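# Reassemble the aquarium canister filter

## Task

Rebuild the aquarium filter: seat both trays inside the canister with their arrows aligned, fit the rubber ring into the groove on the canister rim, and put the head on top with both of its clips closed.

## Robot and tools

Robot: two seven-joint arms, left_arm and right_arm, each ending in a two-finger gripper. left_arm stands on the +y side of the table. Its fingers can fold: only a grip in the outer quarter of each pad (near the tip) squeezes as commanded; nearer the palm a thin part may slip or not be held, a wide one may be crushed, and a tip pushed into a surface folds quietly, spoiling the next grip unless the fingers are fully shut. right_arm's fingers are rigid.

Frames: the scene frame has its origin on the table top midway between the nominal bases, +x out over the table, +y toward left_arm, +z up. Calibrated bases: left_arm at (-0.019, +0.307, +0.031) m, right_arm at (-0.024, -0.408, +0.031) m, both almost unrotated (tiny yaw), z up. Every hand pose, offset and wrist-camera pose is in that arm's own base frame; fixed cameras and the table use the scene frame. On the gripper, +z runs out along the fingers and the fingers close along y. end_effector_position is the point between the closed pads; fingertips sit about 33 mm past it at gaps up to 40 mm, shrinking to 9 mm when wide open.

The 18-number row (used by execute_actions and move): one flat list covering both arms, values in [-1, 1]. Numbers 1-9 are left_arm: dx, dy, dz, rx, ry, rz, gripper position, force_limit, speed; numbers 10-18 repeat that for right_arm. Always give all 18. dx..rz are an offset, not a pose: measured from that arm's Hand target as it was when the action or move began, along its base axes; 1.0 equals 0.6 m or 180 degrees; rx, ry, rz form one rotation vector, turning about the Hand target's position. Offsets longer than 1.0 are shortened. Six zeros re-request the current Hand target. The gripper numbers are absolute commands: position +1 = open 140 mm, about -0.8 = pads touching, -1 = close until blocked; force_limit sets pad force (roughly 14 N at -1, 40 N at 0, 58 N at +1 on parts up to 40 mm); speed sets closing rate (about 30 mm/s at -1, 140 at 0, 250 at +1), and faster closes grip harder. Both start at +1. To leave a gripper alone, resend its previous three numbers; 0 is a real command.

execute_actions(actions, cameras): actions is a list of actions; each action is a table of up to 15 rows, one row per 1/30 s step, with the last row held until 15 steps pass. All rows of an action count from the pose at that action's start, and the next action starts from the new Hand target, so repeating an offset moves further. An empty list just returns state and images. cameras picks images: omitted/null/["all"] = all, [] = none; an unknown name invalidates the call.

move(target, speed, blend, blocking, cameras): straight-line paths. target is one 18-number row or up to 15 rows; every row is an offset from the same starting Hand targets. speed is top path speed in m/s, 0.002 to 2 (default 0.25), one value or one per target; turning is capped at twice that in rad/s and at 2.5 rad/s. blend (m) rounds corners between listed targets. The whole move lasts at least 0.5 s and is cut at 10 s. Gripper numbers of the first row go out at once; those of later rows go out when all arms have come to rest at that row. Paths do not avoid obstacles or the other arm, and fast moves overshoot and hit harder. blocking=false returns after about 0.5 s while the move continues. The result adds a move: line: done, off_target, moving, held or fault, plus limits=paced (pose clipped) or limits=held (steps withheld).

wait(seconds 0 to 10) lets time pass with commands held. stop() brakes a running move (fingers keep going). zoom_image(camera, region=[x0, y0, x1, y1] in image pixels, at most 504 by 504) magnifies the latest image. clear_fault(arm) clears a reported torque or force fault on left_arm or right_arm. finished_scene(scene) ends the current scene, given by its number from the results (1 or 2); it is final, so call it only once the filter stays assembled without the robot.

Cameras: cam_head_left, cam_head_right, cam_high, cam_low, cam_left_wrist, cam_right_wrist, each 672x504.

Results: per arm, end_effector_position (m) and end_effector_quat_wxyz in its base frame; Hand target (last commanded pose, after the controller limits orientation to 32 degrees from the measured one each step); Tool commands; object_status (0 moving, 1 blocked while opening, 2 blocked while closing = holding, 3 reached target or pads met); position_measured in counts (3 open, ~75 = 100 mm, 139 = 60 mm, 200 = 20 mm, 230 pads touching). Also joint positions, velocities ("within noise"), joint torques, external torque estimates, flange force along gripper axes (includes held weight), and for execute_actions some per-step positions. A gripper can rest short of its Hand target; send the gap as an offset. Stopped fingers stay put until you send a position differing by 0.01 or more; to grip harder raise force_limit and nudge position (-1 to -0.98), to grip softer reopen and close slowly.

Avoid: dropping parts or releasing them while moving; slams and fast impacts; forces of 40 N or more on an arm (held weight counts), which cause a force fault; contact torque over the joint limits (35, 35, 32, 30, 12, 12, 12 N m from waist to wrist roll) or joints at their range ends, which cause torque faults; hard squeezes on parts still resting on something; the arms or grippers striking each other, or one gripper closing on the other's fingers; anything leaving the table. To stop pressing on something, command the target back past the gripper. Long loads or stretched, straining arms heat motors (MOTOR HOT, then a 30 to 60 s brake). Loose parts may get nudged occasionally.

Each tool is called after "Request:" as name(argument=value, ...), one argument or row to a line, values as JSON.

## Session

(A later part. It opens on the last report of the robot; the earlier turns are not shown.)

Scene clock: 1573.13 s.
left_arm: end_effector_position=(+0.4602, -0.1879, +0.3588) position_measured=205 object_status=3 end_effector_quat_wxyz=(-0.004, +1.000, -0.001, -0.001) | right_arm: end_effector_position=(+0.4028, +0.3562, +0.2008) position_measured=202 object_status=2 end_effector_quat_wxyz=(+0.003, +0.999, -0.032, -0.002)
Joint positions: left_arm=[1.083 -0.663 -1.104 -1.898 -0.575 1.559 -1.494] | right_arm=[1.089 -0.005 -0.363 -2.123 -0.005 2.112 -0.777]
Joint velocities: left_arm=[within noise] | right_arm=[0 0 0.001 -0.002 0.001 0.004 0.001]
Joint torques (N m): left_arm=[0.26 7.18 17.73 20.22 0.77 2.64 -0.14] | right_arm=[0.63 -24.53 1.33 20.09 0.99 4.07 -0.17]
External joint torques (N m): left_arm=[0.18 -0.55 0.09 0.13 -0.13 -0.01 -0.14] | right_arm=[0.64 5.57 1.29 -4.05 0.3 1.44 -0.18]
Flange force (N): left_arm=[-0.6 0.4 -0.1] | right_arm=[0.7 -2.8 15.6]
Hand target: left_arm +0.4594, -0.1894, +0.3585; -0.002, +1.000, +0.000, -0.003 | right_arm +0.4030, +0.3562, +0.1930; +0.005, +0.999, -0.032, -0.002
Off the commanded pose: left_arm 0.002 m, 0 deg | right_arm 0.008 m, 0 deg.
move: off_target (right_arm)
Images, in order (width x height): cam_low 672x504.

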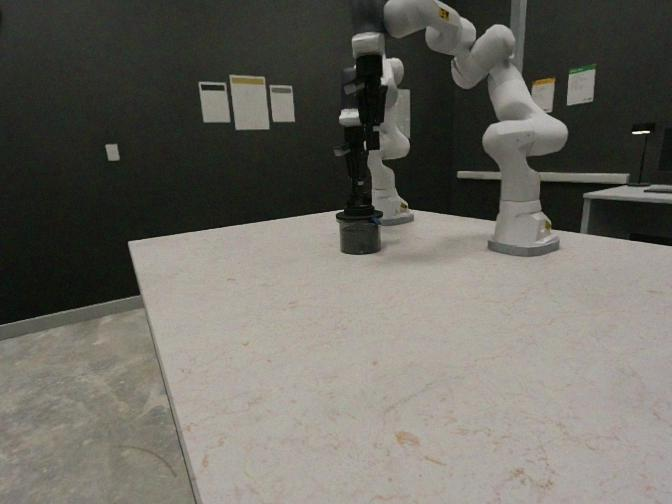

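Request:
move(
  target=[
    [-0.1123,-0.051,-0.231,-0.167,0,0,-1,-0.5,-0.5,0,0,0.006,0,0,0,-1,0,-1],
    [-0.1123,-0.0977,-0.3358,-0.167,0,0,-1,-0.5,-0.5,0,0,0.006,0,0,0,-1,0,-1],
  ],
  speed=[0.15,0.08],
  cameras=["cam_left_wrist","cam_head_left","cam_head_right","cam_low","cam_high"],
)

Request:
zoom_image(
  camera="cam_low",
  region=[320, 170, 420, 260],
)

Request:
zoom_image(
  camera="cam_high",
  region=[190, 150, 330, 290],
)

Request:
zoom_image(
  camera="cam_left_wrist",
  region=[200, 0, 600, 350],
)

Scene clock: 1622.87 s.
left_arm: end_effector_position=(+0.3908, -0.2478, +0.1572) position_measured=232 object_status=3 end_effector_quat_wxyz=(+0.256, +0.967, +0.000, -0.005) | right_arm: end_effector_position=(+0.4029, +0.3562, +0.2008) position_measured=202 object_status=2 end_effector_quat_wxyz=(+0.003, +0.999, -0.032, -0.002)
Joint positions: left_arm=[0.789 -0.534 -1.054 -2.574 -1.152 2.025 -1.098] | right_arm=[1.089 -0.005 -0.363 -2.123 -0.005 2.112 -0.778]
Joint velocities: left_arm=[-0.001 0.001 0 -0.001 0.002 0.003 0.005] | right_arm=[within noise]
Joint torques (N m): left_arm=[0.87 -1.59 10.93 19.52 -0.36 2.17 0.26] | right_arm=[0.26 -27.1 0.75 22.74 0.57 3.58 -0.03]
External joint torques (N m): left_arm=[0.91 0.48 -0.34 -0.14 -0.42 0.49 0.21] | right_arm=[0.37 2.97 0.81 -1.38 -0.11 0.95 -0.03]
Flange force (N): left_arm=[5.3 -2.2 4.9] | right_arm=[1.7 -3.3 7.5]
Hand target: left_arm +0.3920, -0.2480, +0.1570; +0.257, +0.966, -0.001, -0.003 | right_arm +0.4030, +0.3562, +0.1966; +0.005, +0.999, -0.032, -0.002
Off the commanded pose: left_arm 0.001 m, 0 deg | right_arm 0.004 m, 0 deg.
move: off_target (right_arm)
camera_calibration:
cam_left_wrist: T_world_to_cam=[[-0.00878171, -0.873199, 0.487285, -0.282745], [-0.938365, 0.175582, 0.297727, 0.367183], [-0.345533, -0.454637, -0.820921, 0.294918], [0, 0, 0, 1]] pos_world=[0.443972, -0.177283, 0.270562]
Images, in order (width x height): cam_head_left 672x504, cam_head_right 672x504, cam_high 672x504, cam_low 672x504, cam_left_wrist 672x504.

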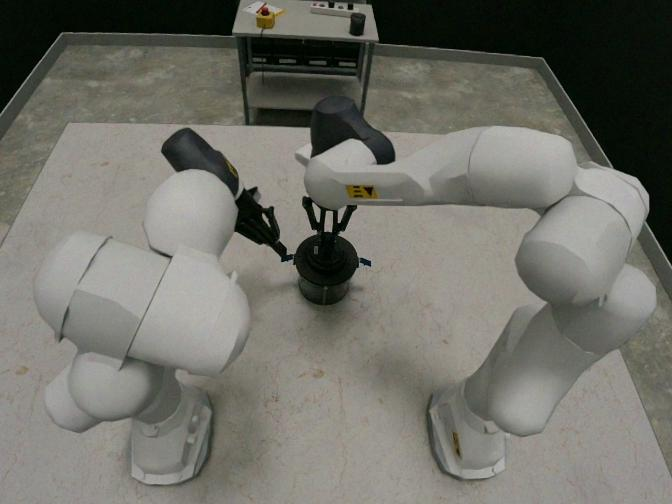

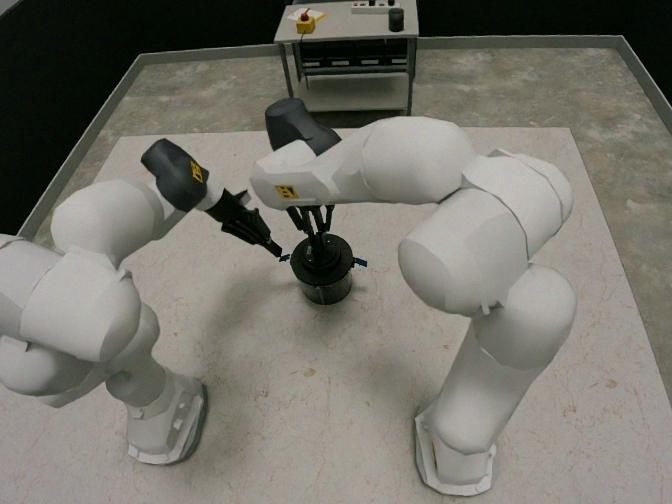

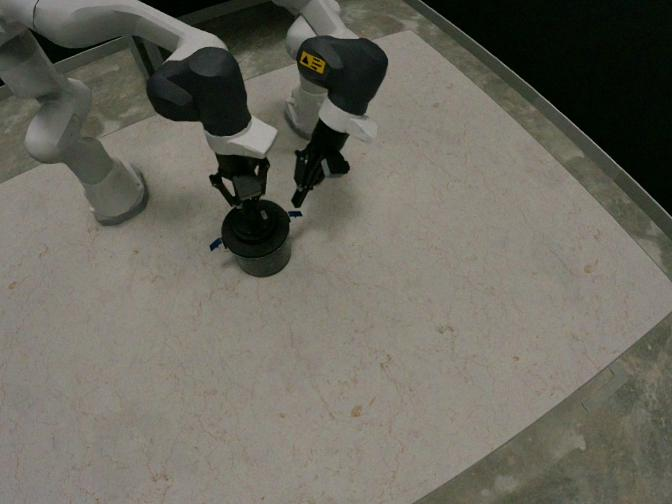

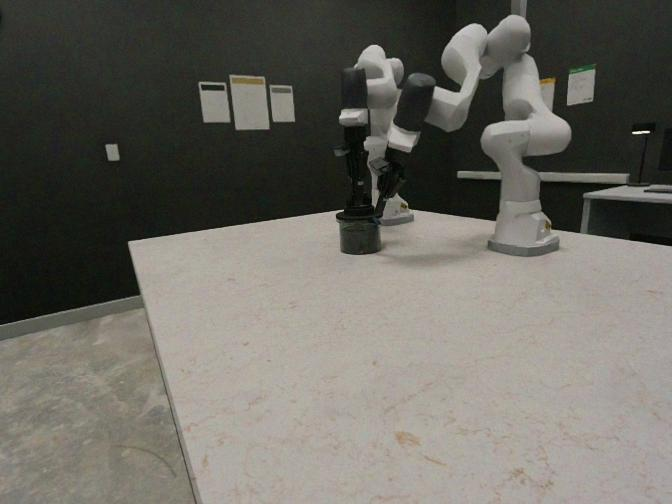

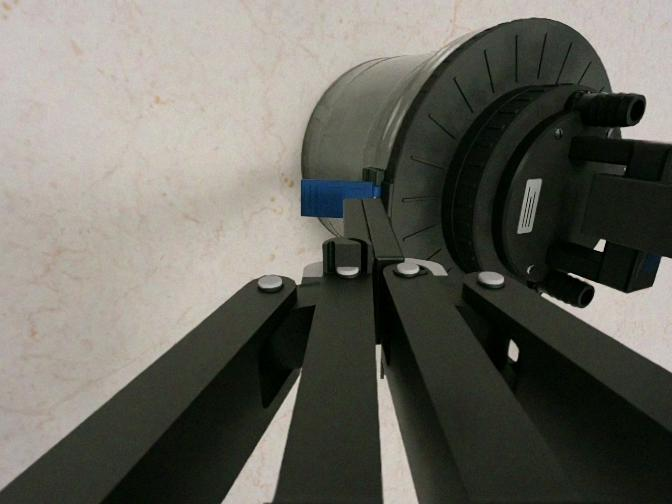

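Scaled by 5.040 from the camera's 672x504 image, which has a finer 960x720 frame.

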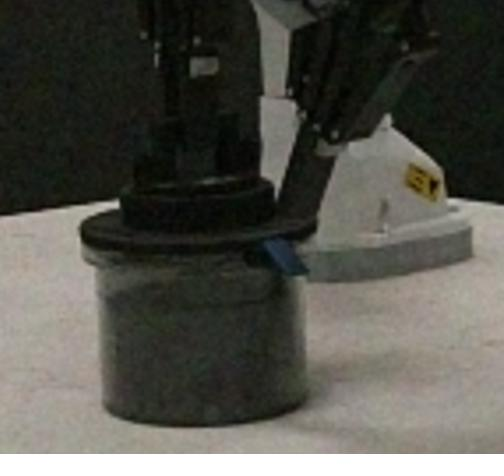

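Scaled by 3.600 from the camera's 672x504 image, which has a finer 960x720 frame.

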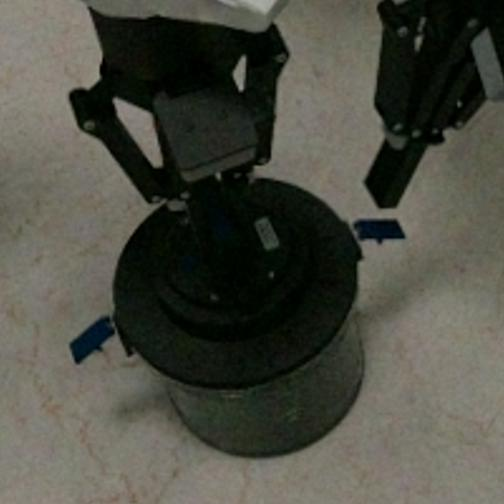

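Scaled by 1.260 from the camera's 672x504 image, which has a finer 960x720 frame.

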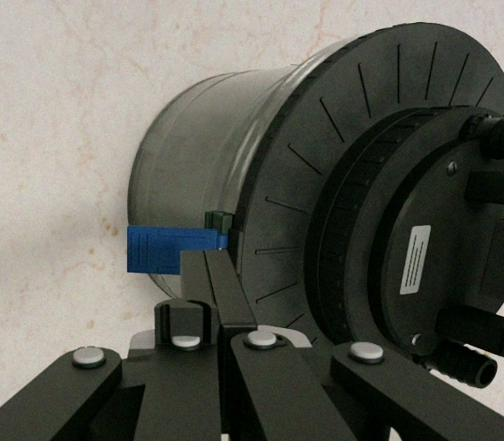

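Request:
move(
  target=[
    [0,-0.0033,-0.0483,0,0,0,-1,-0.5,-0.5,0,0,0,0,0,0,-1,0,-1],
    [0,-0.0033,-0.069,0,0,0,-1,-0.5,-0.5,0,0,0,0,0,0,-1,0,-1],
  ],
  speed=0.03,
  cameras=["cam_left_wrist","cam_low"],
)

Request:
zoom_image(
  camera="cam_left_wrist",
  region=[200, 0, 600, 350],
)

Request:
zoom_image(
  camera="cam_low",
  region=[320, 170, 420, 260],
)

Scene clock: 1642.87 s.
left_arm: end_effector_position=(+0.3913, -0.2502, +0.1162) position_measured=232 object_status=3 end_effector_quat_wxyz=(+0.256, +0.967, +0.000, -0.004) | right_arm: end_effector_position=(+0.4029, +0.3562, +0.2008) position_measured=202 object_status=2 end_effector_quat_wxyz=(+0.003, +0.999, -0.032, -0.002)
Joint positions: left_arm=[0.866 -0.429 -1.189 -2.595 -1.197 2.157 -1.037] | right_arm=[1.089 -0.005 -0.363 -2.123 -0.005 2.112 -0.778]
Joint velocities: left_arm=[0 -0.002 -0.001 -0.001 0.001 0.003 0.004] | right_arm=[within noise]
Joint torques (N m): left_arm=[1.03 -1.41 9.26 18.19 -0.24 2.19 0.23] | right_arm=[0.2 -27.15 0.87 22.63 0.54 3.59 -0.05]
External joint torques (N m): left_arm=[1.07 0.37 -0.42 -0.48 -0.44 0.57 0.18] | right_arm=[0.19 2.97 0.8 -1.55 -0.14 0.95 -0.05]
Flange force (N): left_arm=[5.9 -3.3 7.3] | right_arm=[1.5 -2.7 7.7]
Hand target: left_arm +0.3920, -0.2500, +0.1156; +0.257, +0.966, -0.001, -0.003 | right_arm +0.4030, +0.3562, +0.1966; +0.005, +0.999, -0.032, -0.002
Off the commanded pose: left_arm 0.001 m, 0 deg | right_arm 0.004 m, 0 deg.
move: off_target (right_arm)
camera_calibration:
cam_left_wrist: T_world_to_cam=[[-0.0099672, -0.8729, 0.487798, -0.264307], [-0.938538, 0.176489, 0.296644, 0.380651], [-0.345031, -0.45486, -0.821009, 0.260109], [0, 0, 0, 1]] pos_world=[0.444367, -0.179581, 0.229562]
Images, in order (width x height): cam_low 672x504, cam_left_wrist 672x504.

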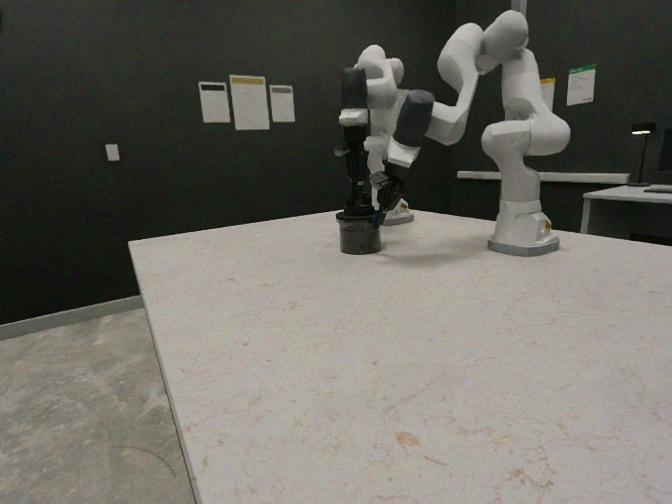

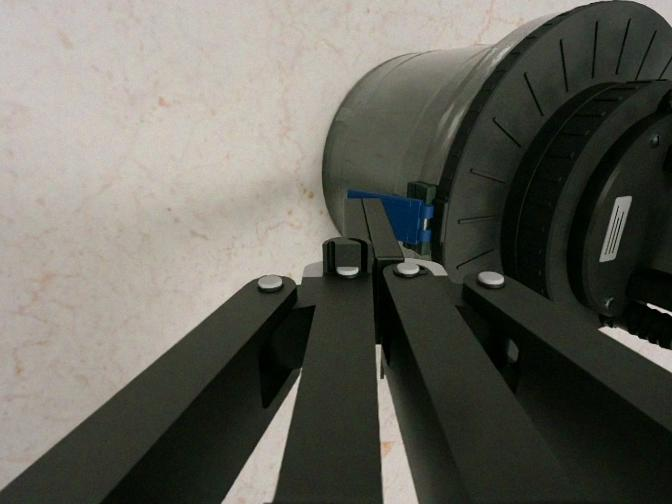

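Scaled by 1.260 from the camera's 672x504 image, which has a finer 960x720 frame.

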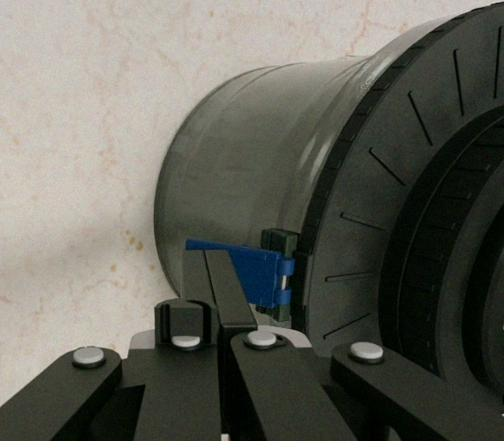

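Scaled by 5.040 from the camera's 672x504 image, which has a finer 960x720 frame.

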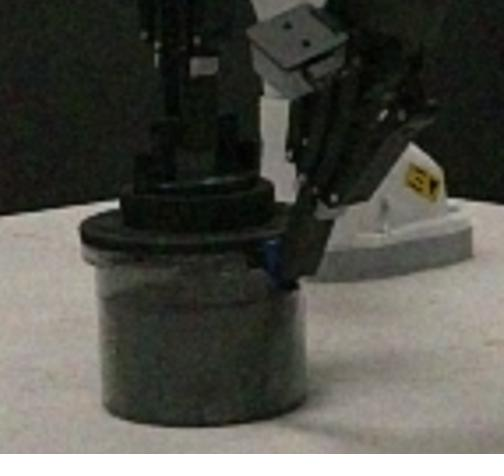

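Request:
move(
  target=[
    [0,-0.01,-0.0195,0,0,0,-1,-0.5,-0.5,0,0,0,0,0,0,-1,0,-1],
    [0,-0.015,-0.035,0,0,0,-1,-0.5,-0.5,0,0,0,0,0,0,-1,0,-1],
    [0,-0.0317,-0.0443,0,0,0,-1,-0.5,-0.5,0,0,0,0,0,0,-1,0,-1],
  ],
  speed=0.03,
  cameras=["cam_left_wrist","cam_low"],
)

Request:
zoom_image(
  camera="cam_left_wrist",
  region=[200, 0, 600, 350],
)

Request:
zoom_image(
  camera="cam_low",
  region=[320, 170, 420, 260],
)

Scene clock: 1653.33 s.
left_arm: end_effector_position=(+0.3926, -0.2603, +0.0864) position_measured=232 object_status=3 end_effector_quat_wxyz=(+0.251, +0.968, +0.002, -0.001) | right_arm: end_effector_position=(+0.4029, +0.3562, +0.2009) position_measured=202 object_status=2 end_effector_quat_wxyz=(+0.003, +0.999, -0.033, -0.002)
Joint positions: left_arm=[0.952 -0.322 -1.344 -2.595 -1.219 2.301 -1.023] | right_arm=[1.088 -0.005 -0.363 -2.123 -0.005 2.111 -0.778]
Joint velocities: left_arm=[-0.001 0.001 -0.002 0.002 0.002 0.003 0] | right_arm=[within noise]
Joint torques (N m): left_arm=[-2.17 1.47 4.81 22.06 -1.22 0.83 -0.06] | right_arm=[0.9 -27.15 1.46 22.52 1.06 3.63 -0.1]
External joint torques (N m): left_arm=[-2.19 2.18 -3 4.1 -1.56 -0.83 -0.11] | right_arm=[0.95 2.93 1.46 -1.63 0.38 0.99 -0.1]
Flange force (N): left_arm=[0.0 0.0 0.0] | right_arm=[0.6 -3.6 8.1]
Hand target: left_arm +0.3920, -0.2690, +0.0891; +0.257, +0.966, -0.001, -0.003 | right_arm +0.4030, +0.3562, +0.1966; +0.005, +0.999, -0.032, -0.002
Off the commanded pose: left_arm 0.009 m, 1 deg | right_arm 0.004 m, 0 deg.
move: off_target (left_arm, right_arm)
camera_calibration:
cam_left_wrist: T_world_to_cam=[[-0.00720667, -0.878414, 0.477846, -0.260259], [-0.941237, 0.167321, 0.293387, 0.391384], [-0.337669, -0.447652, -0.828002, 0.23115], [0, 0, 0, 1]] pos_world=[0.444562, -0.190627, 0.200929]
Images, in order (width x height): cam_low 672x504, cam_left_wrist 672x504.

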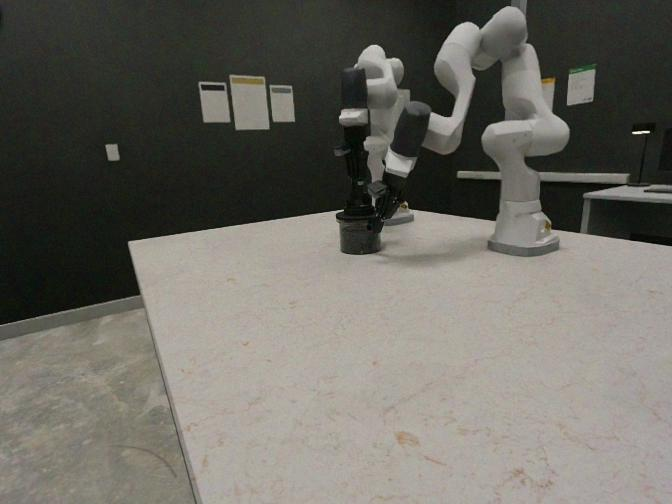

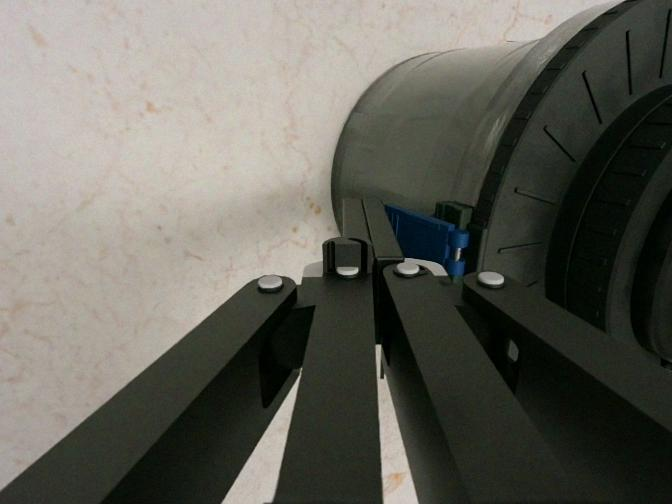

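Scaled by 1.260 from the camera's 672x504 image, which has a finer 960x720 frame.

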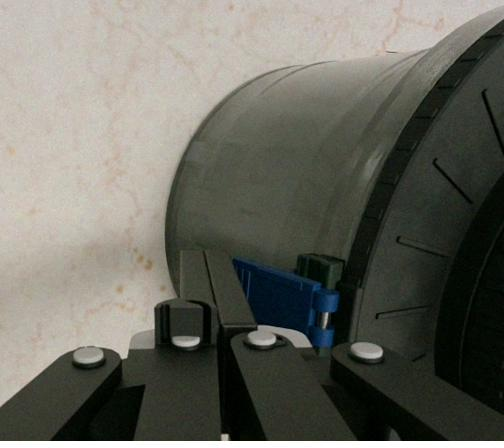

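Scaled by 5.040 from the camera's 672x504 image, which has a finer 960x720 frame.

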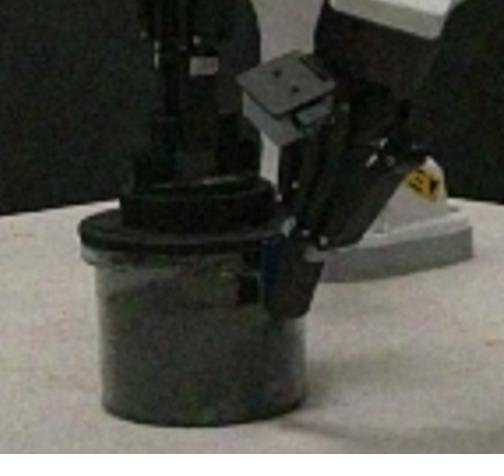

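Request:
move(
  target=[0,-0.012,-0.002,0,0,0,-1,-0.5,-0.5,0,0,0,0,0,0,-1,0,-1],
  speed=0.02,
  cameras=["cam_left_wrist","cam_low"],
)

Request:
zoom_image(
  camera="cam_left_wrist",
  region=[300, 100, 550, 350],
)

Request:
zoom_image(
  camera="cam_low",
  region=[340, 190, 400, 250],
)

Scene clock: 1662.07 s.
left_arm: end_effector_position=(+0.3931, -0.2668, +0.0850) position_measured=232 object_status=3 end_effector_quat_wxyz=(+0.251, +0.968, +0.002, +0.000) | right_arm: end_effector_position=(+0.4034, +0.3556, +0.2009) position_measured=202 object_status=2 end_effector_quat_wxyz=(+0.003, +0.999, -0.033, -0.002)
Joint positions: left_arm=[0.957 -0.306 -1.367 -2.589 -1.219 2.324 -1.033] | right_arm=[1.087 -0.005 -0.363 -2.122 -0.005 2.111 -0.778]
Joint velocities: left_arm=[-0.001 0.001 -0.001 -0.001 0.001 0.003 -0.006] | right_arm=[within noise]
Joint torques (N m): left_arm=[-2.47 2.19 3.78 22.24 -1.28 0.8 -0.14] | right_arm=[1.28 -27.23 1.85 22.36 1.24 3.64 -0.05]
External joint torques (N m): left_arm=[-2.42 2.73 -3.64 4.24 -1.65 -0.87 -0.19] | right_arm=[1.36 2.98 1.88 -1.87 0.56 1 -0.05]
Flange force (N): left_arm=[0.0 0.0 0.0] | right_arm=[-0.4 -3.7 8.5]
Hand target: left_arm +0.3920, -0.2762, +0.0879; +0.257, +0.966, -0.001, -0.003 | right_arm +0.4030, +0.3562, +0.1966; +0.005, +0.999, -0.032, -0.002
Off the commanded pose: left_arm 0.010 m, 1 deg | right_arm 0.004 m, 0 deg.
move: off_target (left_arm, right_arm)
camera_calibration:
cam_left_wrist: T_world_to_cam=[[-0.0079656, -0.878449, 0.47777, -0.264998], [-0.941841, 0.167115, 0.291563, 0.393816], [-0.335966, -0.447661, -0.82869, 0.226673], [0, 0, 0, 1]] pos_world=[0.444955, -0.197127, 0.199628]
Images, in order (width x height): cam_low 672x504, cam_left_wrist 672x504.

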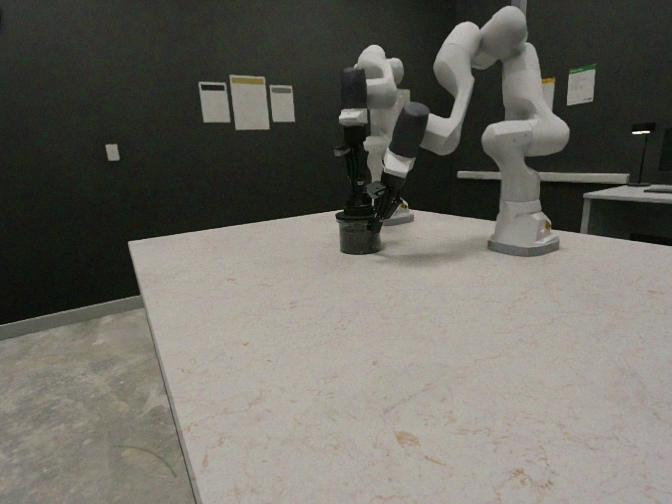

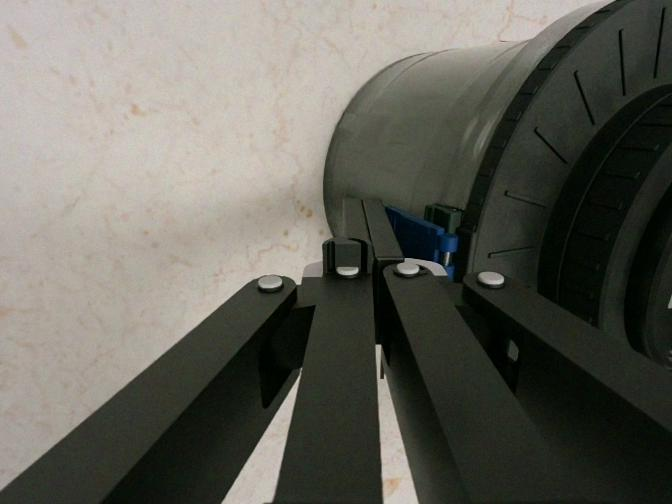

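Scaled by 2.016 from the camera's 672x504 image, which has a finer 960x720 frame.

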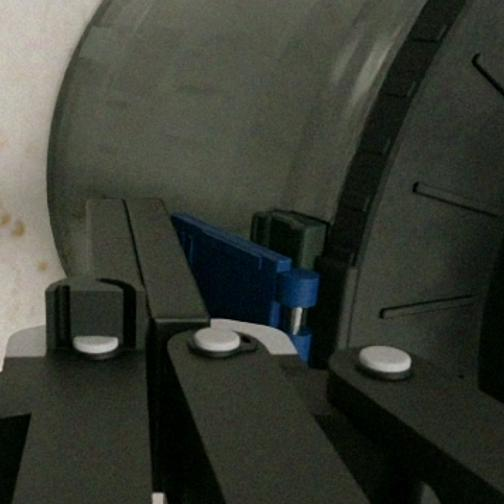

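Scaled by 8.400 from the camera's 672x504 image, which has a finer 960x720 frame.

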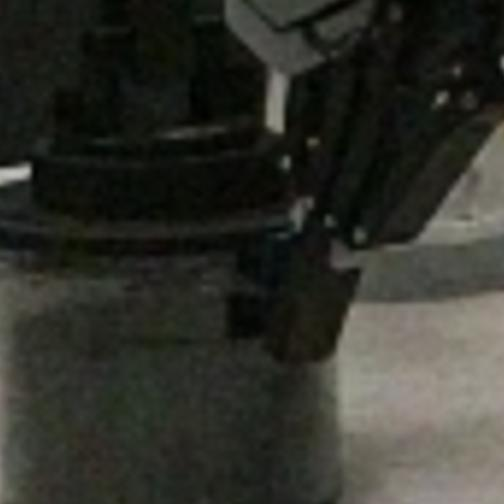

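Request:
move(
  target=[0,-0.012,0.0,0,0,0,-1,-0.5,-0.5,0,0,0,0,0,0,-1,0,-1],
  speed=0.02,
  cameras=["cam_left_wrist","cam_low"],
)

Request:
zoom_image(
  camera="cam_left_wrist",
  region=[300, 100, 550, 350],
)

Scene clock: 1672.43 s.
left_arm: end_effector_position=(+0.3954, -0.2702, +0.0843) position_measured=232 object_status=3 end_effector_quat_wxyz=(+0.249, +0.968, +0.006, +0.003) | right_arm: end_effector_position=(+0.4053, +0.3529, +0.2009) position_measured=202 object_status=2 end_effector_quat_wxyz=(+0.004, +0.999, -0.036, -0.002)
Joint positions: left_arm=[0.96 -0.294 -1.382 -2.585 -1.218 2.348 -1.047] | right_arm=[1.084 -0.005 -0.366 -2.122 -0.005 2.109 -0.778]
Joint velocities: left_arm=[0 0.001 0.001 0.001 0 0 -0.006] | right_arm=[within noise]
Joint torques (N m): left_arm=[-4.11 2.77 2.43 24.02 -1.46 -0.04 -0.12] | right_arm=[3.03 -26.73 3.6 22.06 1.69 3.88 -0.05]
External joint torques (N m): left_arm=[-4.15 3.18 -4.83 6.04 -1.85 -1.75 -0.17] | right_arm=[2.91 3.4 3.43 -2.17 1 1.24 -0.05]
Flange force (N): left_arm=[0.0 0.0 0.0] | right_arm=[-2.3 -6.0 10.0]
Hand target: left_arm +0.3920, -0.2834, +0.0879; +0.257, +0.966, -0.001, -0.003 | right_arm +0.4030, +0.3562, +0.1966; +0.005, +0.999, -0.032, -0.002
Off the commanded pose: left_arm 0.014 m, 1 deg | right_arm 0.006 m, 1 deg.
move: off_target (left_arm, right_arm)
camera_calibration:
cam_left_wrist: T_world_to_cam=[[-0.00205672, -0.880226, 0.474551, -0.270242], [-0.944212, 0.157995, 0.288966, 0.395335], [-0.329332, -0.447482, -0.831445, 0.222998], [0, 0, 0, 1]] pos_world=[0.446165, -0.200548, 0.199415]
Images, in order (width x height): cam_low 672x504, cam_left_wrist 672x504.

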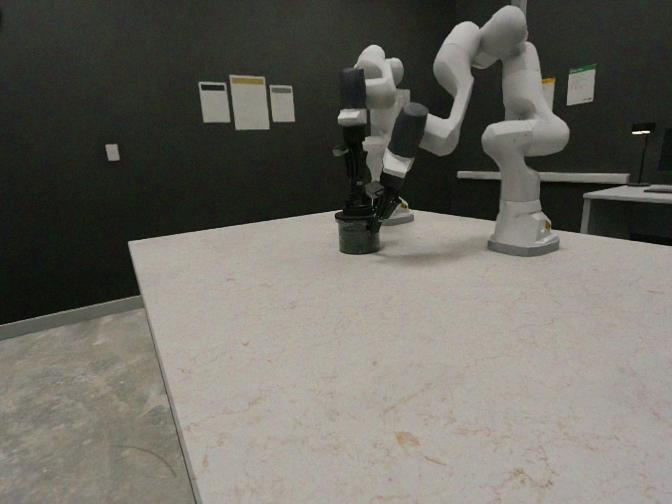

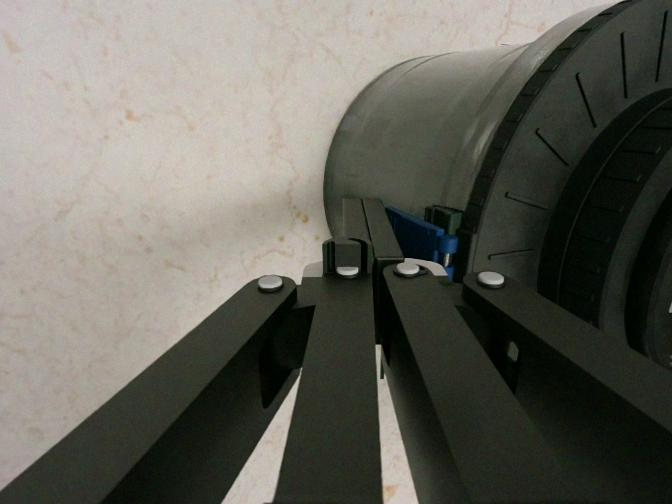

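Scaled by 2.016 from the camera's 672x504 image, which has a finer 960x720 frame.

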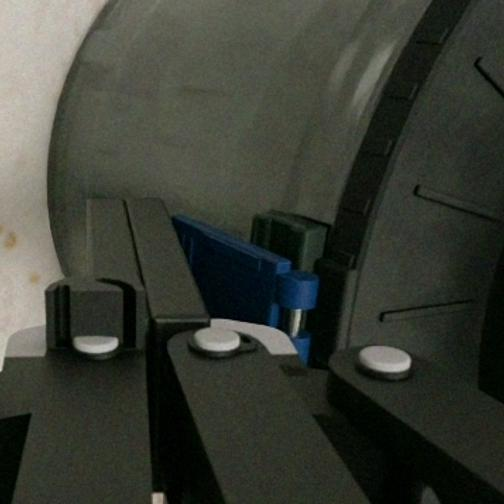

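Request:
move(
  target=[
    [0,0.06,0,0,0,0,-1,-0.5,-0.5,0,0,0,0,0,0,-1,0,-1],
    [0,0.1,0.12,0,0,0,-1,-0.5,-0.5,0,0,0,0,0,0,-1,0,-1],
  ],
  speed=0.06,
  cameras=["cam_left_wrist","cam_low","cam_head_left","cam_high"],
)

Request:
zoom_image(
  camera="cam_left_wrist",
  region=[300, 0, 672, 300],
)

Request:
zoom_image(
  camera="cam_low",
  region=[340, 190, 400, 250],
)

Request:
zoom_image(
  camera="cam_high",
  region=[190, 170, 310, 290],
)

Scene clock: 1681.07 s.
left_arm: end_effector_position=(+0.3931, -0.2234, +0.1595) position_measured=232 object_status=3 end_effector_quat_wxyz=(+0.258, +0.966, -0.001, -0.001) | right_arm: end_effector_position=(+0.4052, +0.3529, +0.2009) position_measured=202 object_status=2 end_effector_quat_wxyz=(+0.004, +0.999, -0.036, -0.002)
Joint positions: left_arm=[0.78 -0.517 -0.987 -2.591 -1.114 2.022 -1.06] | right_arm=[1.084 -0.005 -0.366 -2.122 -0.005 2.109 -0.778]
Joint velocities: left_arm=[-0.002 -0.001 0 -0.002 0 -0.004 -0.004] | right_arm=[within noise]
Joint torques (N m): left_arm=[0.12 -4.55 10.69 19.98 0.31 1.48 -0.13] | right_arm=[2.2 -27.3 2.81 22.05 1.36 3.26 -0.07]
External joint torques (N m): left_arm=[0.1 -0.83 0.24 -0.08 0.25 -0.19 -0.18] | right_arm=[2.13 2.81 2.69 -2.1 0.67 0.64 -0.07]
Flange force (N): left_arm=[-3.4 1.1 -3.3] | right_arm=[-2.2 -4.0 7.7]
Hand target: left_arm +0.3920, -0.2234, +0.1599; +0.257, +0.966, -0.001, -0.003 | right_arm +0.4030, +0.3562, +0.1966; +0.005, +0.999, -0.032, -0.002
Off the commanded pose: left_arm 0.001 m, 0 deg | right_arm 0.006 m, 1 deg.
move: off_target (right_arm)
camera_calibration:
cam_left_wrist: T_world_to_cam=[[-0.0131219, -0.871435, 0.490335, -0.26088], [-0.940886, 0.176753, 0.28895, 0.366922], [-0.338469, -0.457558, -0.82224, 0.305588], [0, 0, 0, 1]] pos_world=[0.44524, -0.15237, 0.273163]
Images, in order (width x height): cam_head_left 672x504, cam_high 672x504, cam_low 672x504, cam_left_wrist 672x504.

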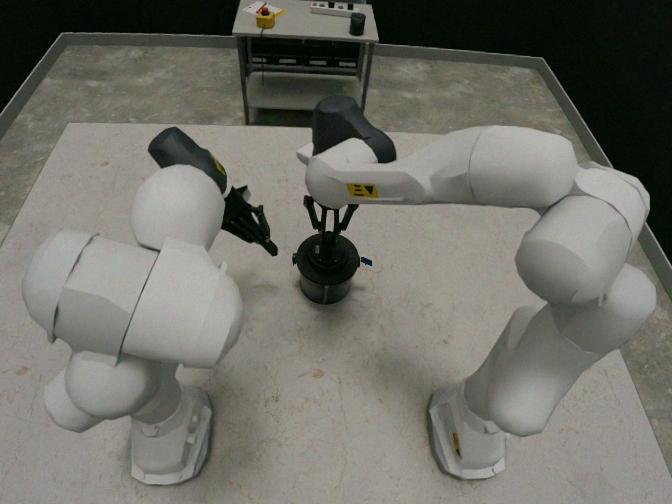

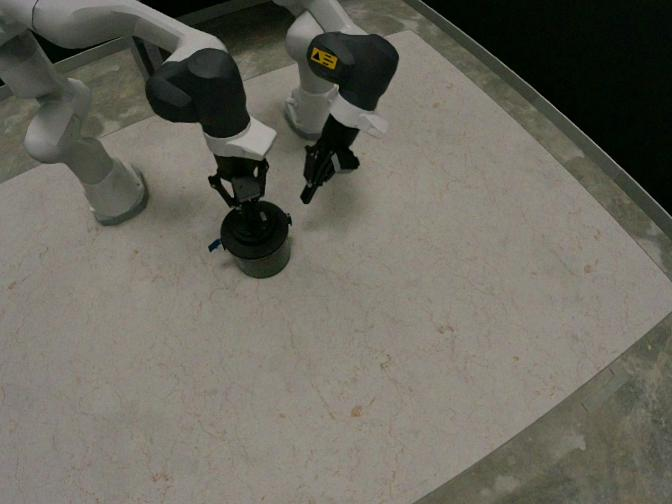

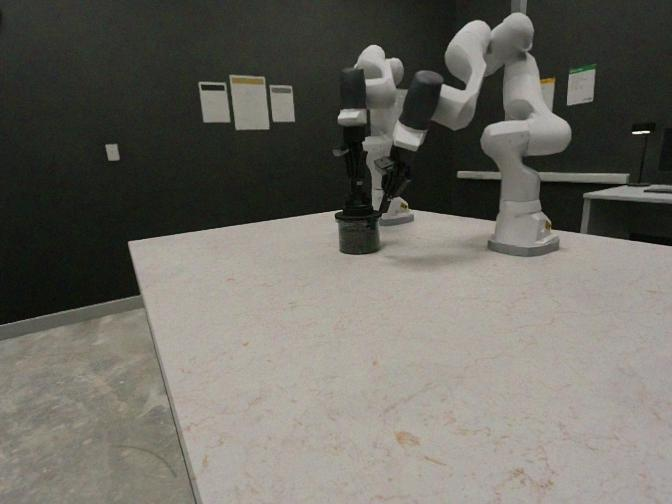

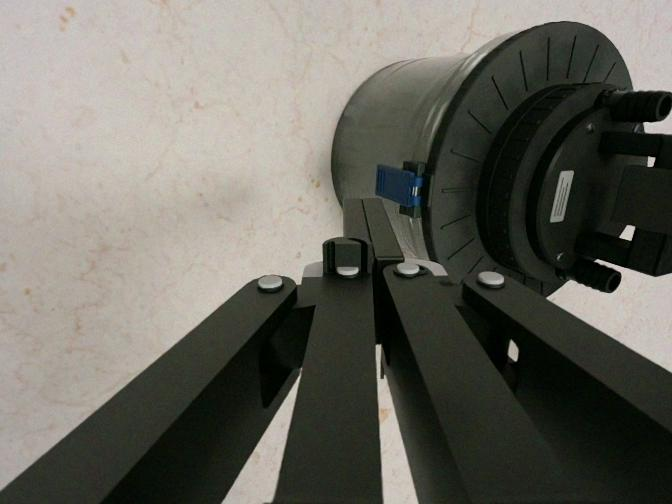

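Scaled by 1.355 from the camera's 672x504 image, which has a finer 960x720 frame.

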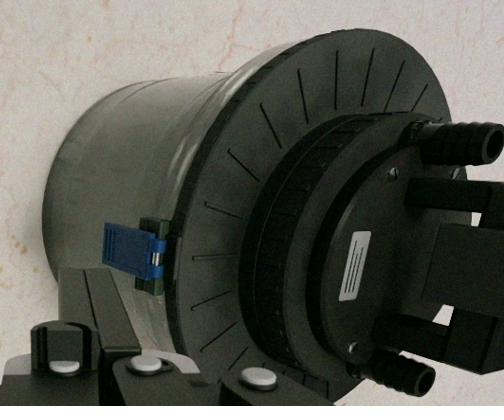

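Scaled by 8.400 from the camera's 672x504 image, which has a finer 960x720 frame.

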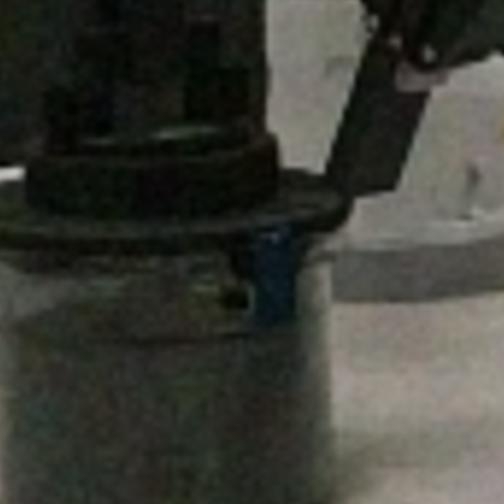

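Scaled by 4.200 from the camera's 672x504 image, which has a finer 960x720 frame.

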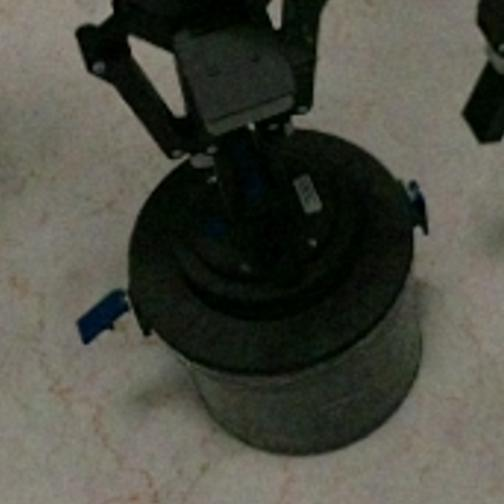

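Request:
execute_actions(
  actions=[
    [[0,0,0,0,0,0,-1,-0.5,-0.5,0.003,-0.004,0.008,0,0,0,-1,0,-1]],
    [[0,0,0,0,0,0,-1,-0.5,-0.5,0,0,0,0,0,0,-0.3,0,-1]],
    [[0,0,0,0,0,0,-1,-0.5,-0.5,0,0,0,0,0,0,-0.3,0,-1]],
    [[0,0,0,0,0,0,-1,-0.5,-0.5,0,0,0,0,0,0,-0.3,0,-1]],
  ],
  cameras=[],
)

Request:
move(
  target=[
    [0,0,0,0,0,0,-1,-0.5,-0.5,0,0,0.17,0,0,0,-0.3,0,-1],
    [0,0,0,0,0,0,-1,-0.5,-0.5,0.02,-0.37,0.25,0.167,0,0.01,-1,0,-1],
  ],
  speed=[0.1,0.2],
  cameras=["cam_right_wrist","cam_low","cam_head_left","cam_high"],
)

Request:
zoom_image(
  camera="cam_low",
  region=[320, 190, 400, 260],
)

Request:
zoom_image(
  camera="cam_high",
  region=[190, 170, 310, 290],
)

Request:
zoom_image(
  camera="cam_right_wrist",
  region=[0, 0, 400, 400],
)

Scene clock: 1697.97 s.
left_arm: end_effector_position=(+0.3928, -0.2235, +0.1596) position_measured=232 object_status=3 end_effector_quat_wxyz=(+0.258, +0.966, +0.000, -0.001) | right_arm: end_effector_position=(+0.4058, +0.3533, +0.2017) position_measured=167 object_status=3 end_effector_quat_wxyz=(+0.004, +0.999, -0.036, -0.002)
Joint positions: left_arm=[0.78 -0.518 -0.987 -2.591 -1.114 2.021 -1.061] | right_arm=[1.084 -0.004 -0.366 -2.119 -0.005 2.107 -0.778]
Joint torques (N m): left_arm=[0.44 -4.53 10.43 19.95 0.21 1.53 -0.08] | right_arm=[0.56 -31 0.88 23.83 0.63 2.5 -0.29]
External joint torques (N m): left_arm=[0.49 -0.82 0.05 -0.04 0.15 -0.12 -0.13] | right_arm=[0.64 -0.93 0.93 -0.29 -0.05 -0.12 -0.29]
External joint torques at the end of the 1st action: left_arm=[0.43 -0.86 0.06 -0.03 0.15 -0.15 -0.12] | right_arm=[0.56 -0.83 0.8 0.78 -0.18 -0.01 -0.23]
External joint torques at the end of the 2nd action: left_arm=[0.38 -0.78 -0.01 -0.11 0.15 -0.16 -0.13] | right_arm=[0.45 -0.91 0.7 -0.26 -0.07 -0.13 -0.22]
External joint torques at the end of the 3rd action: left_arm=[0.4 -0.81 0.05 0.01 0.15 -0.14 -0.13] | right_arm=[0.63 -0.82 0.87 -0.34 -0.07 -0.14 -0.32]
Flange force (N): left_arm=[-1.7 0.6 -2.2] | right_arm=[-3.4 2.1 -0.8]
Flange force at the end of the 1st action (N): left_arm=[-2.1 0.7 -2.4] | right_arm=[-0.6 -0.6 -2.2]
Flange force at the end of the 2nd action (N): left_arm=[-2.1 0.6 -2.1] | right_arm=[-3.1 2.2 -0.9]
Flange force at the end of the 3rd action (N): left_arm=[-1.9 0.7 -2.3] | right_arm=[-3.1 2.1 -0.7]
Hand target: left_arm +0.3920, -0.2234, +0.1599; +0.257, +0.966, -0.001, -0.003 | right_arm +0.4048, +0.3538, +0.2014; +0.005, +0.999, -0.032, -0.002
Off the commanded pose: left_arm 0.001 m, 0 deg | right_arm 0.001 m, 1 deg.
Step readings (end_effector_position of left_arm | right_arm; steps 1 to 15: 1st action; 16 to 30: 2nd action; 31 to 45: 3rd action; 46 to 60: 4th action):
0: (+0.3929, -0.2234, +0.1595) | (+0.4052, +0.3529, +0.2009)
1: (+0.3929, -0.2234, +0.1595) | (+0.4052, +0.3529, +0.2009)
2: (+0.3929, -0.2234, +0.1595) | (+0.4052, +0.3528, +0.2010)
4: (+0.3929, -0.2234, +0.1595) | (+0.4052, +0.3528, +0.2010)
8: (+0.3929, -0.2234, +0.1595) | (+0.4052, +0.3528, +0.2010)
15: (+0.3928, -0.2235, +0.1596) | (+0.4052, +0.3528, +0.2010)
16: (+0.3928, -0.2235, +0.1596) | (+0.4052, +0.3528, +0.2010)
17: (+0.3928, -0.2235, +0.1596) | (+0.4052, +0.3528, +0.2010)
19: (+0.3928, -0.2235, +0.1596) | (+0.4052, +0.3528, +0.2009)
23: (+0.3928, -0.2235, +0.1596) | (+0.4056, +0.3532, +0.2015)
30: (+0.3928, -0.2235, +0.1596) | (+0.4057, +0.3532, +0.2016)
31: (+0.3928, -0.2235, +0.1596) | (+0.4057, +0.3532, +0.2016)
32: (+0.3928, -0.2235, +0.1596) | (+0.4057, +0.3533, +0.2016)
34: (+0.3928, -0.2235, +0.1596) | (+0.4057, +0.3533, +0.2016)
38: (+0.3928, -0.2235, +0.1596) | (+0.4057, +0.3533, +0.2016)
45: (+0.3928, -0.2235, +0.1596) | (+0.4057, +0.3533, +0.2016)
46: (+0.3928, -0.2235, +0.1596) | (+0.4057, +0.3533, +0.2016)
47: (+0.3928, -0.2235, +0.1596) | (+0.4057, +0.3533, +0.2016)
49: (+0.3928, -0.2235, +0.1596) | (+0.4057, +0.3533, +0.2017)
53: (+0.3928, -0.2235, +0.1596) | (+0.4057, +0.3533, +0.2017)
60: (+0.3928, -0.2235, +0.1596) | (+0.4058, +0.3533, +0.2017)
No camera images: "cameras" was empty.

Scene clock: 1703.23 s.
left_arm: end_effector_position=(+0.3928, -0.2235, +0.1596) position_measured=232 object_status=3 end_effector_quat_wxyz=(+0.258, +0.966, +0.000, -0.001) | right_arm: end_effector_position=(+0.4175, +0.1328, +0.3518) position_measured=232 object_status=0 end_effector_quat_wxyz=(-0.255, +0.967, -0.018, -0.010)
Joint positions: left_arm=[0.78 -0.518 -0.987 -2.591 -1.114 2.021 -1.061] | right_arm=[1.036 -0.731 -0.833 -2.293 -0.024 1.91 -1.22]
Joint torques (N m): left_arm=[0.48 -4.44 10.42 19.95 0.19 1.56 -0.06] | right_arm=[0.4 -2.46 14.74 22.03 1.28 2.45 -0.38]
External joint torques (N m): left_arm=[0.48 -0.69 -0.01 -0.02 0.13 -0.1 -0.11] | right_arm=[0.47 -1.54 0.67 -0.12 -0.18 -0.26 -0.33]
Flange force (N): left_arm=[-1.1 0.4 -1.7] | right_arm=[-4.9 0.8 -1.0]
Hand target: left_arm +0.3920, -0.2234, +0.1599; +0.257, +0.966, -0.001, -0.003 | right_arm +0.4168, +0.1318, +0.3514; -0.254, +0.967, -0.015, -0.010
Off the commanded pose: left_arm 0.001 m, 0 deg | right_arm 0.001 m, 0 deg.
move: done
camera_calibration:
cam_right_wrist: T_world_to_cam=[[-0.0331176, -0.861995, -0.505834, 0.314556], [-0.946229, -0.135912, 0.29356, 0.320789], [-0.321796, 0.488357, -0.811144, 0.49609], [0, 0, 0, 1]] pos_world=[0.473597, 0.072476, 0.467343]
Images, in order (width x height): cam_head_left 672x504, cam_high 672x504, cam_low 672x504, cam_right_wrist 672x504.

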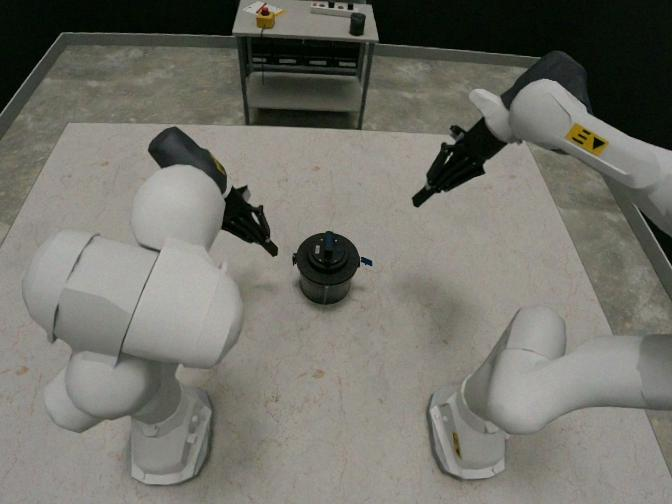

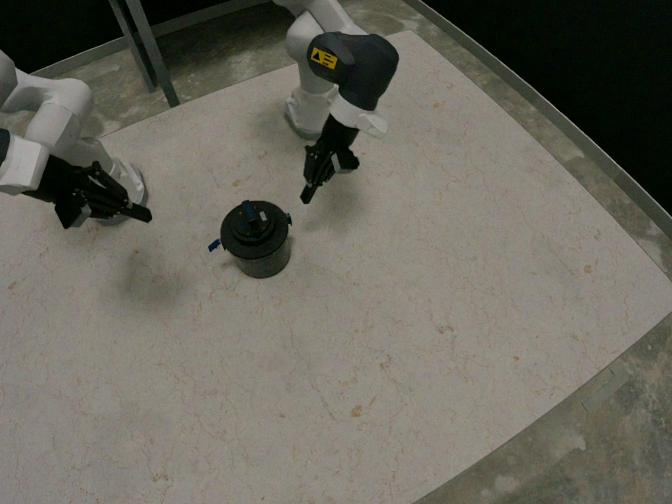

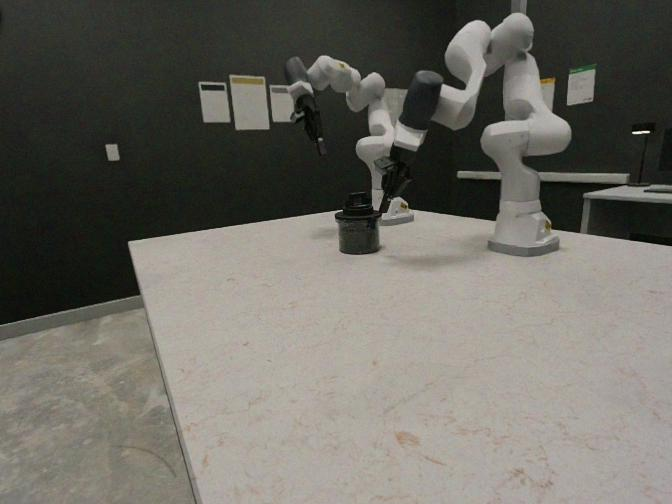

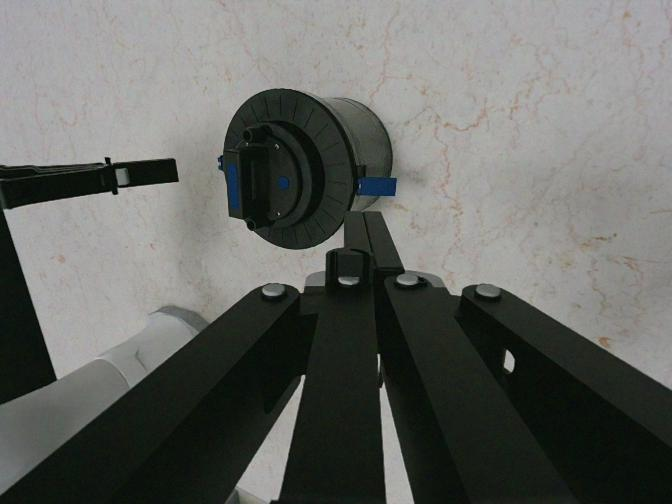

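Scaled by 6.300 from the camera's 672x504 image, which has a finer 960x720 frame.

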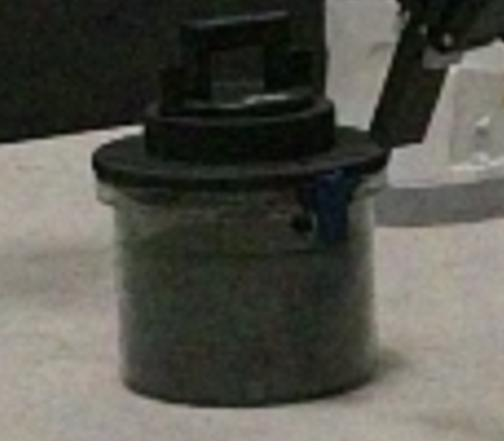

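Scaled by 4.200 from the camera's 672x504 image, which has a finer 960x720 frame.

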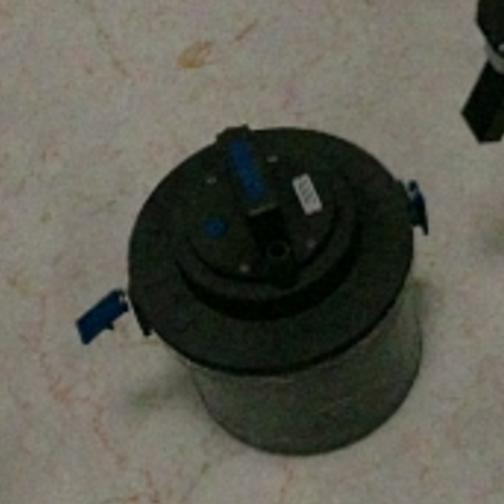

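Scaled by 1.260 from the camera's 672x504 image, which has a finer 960x720 frame.

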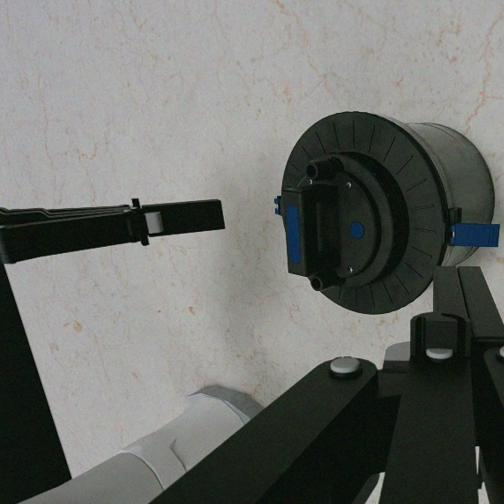

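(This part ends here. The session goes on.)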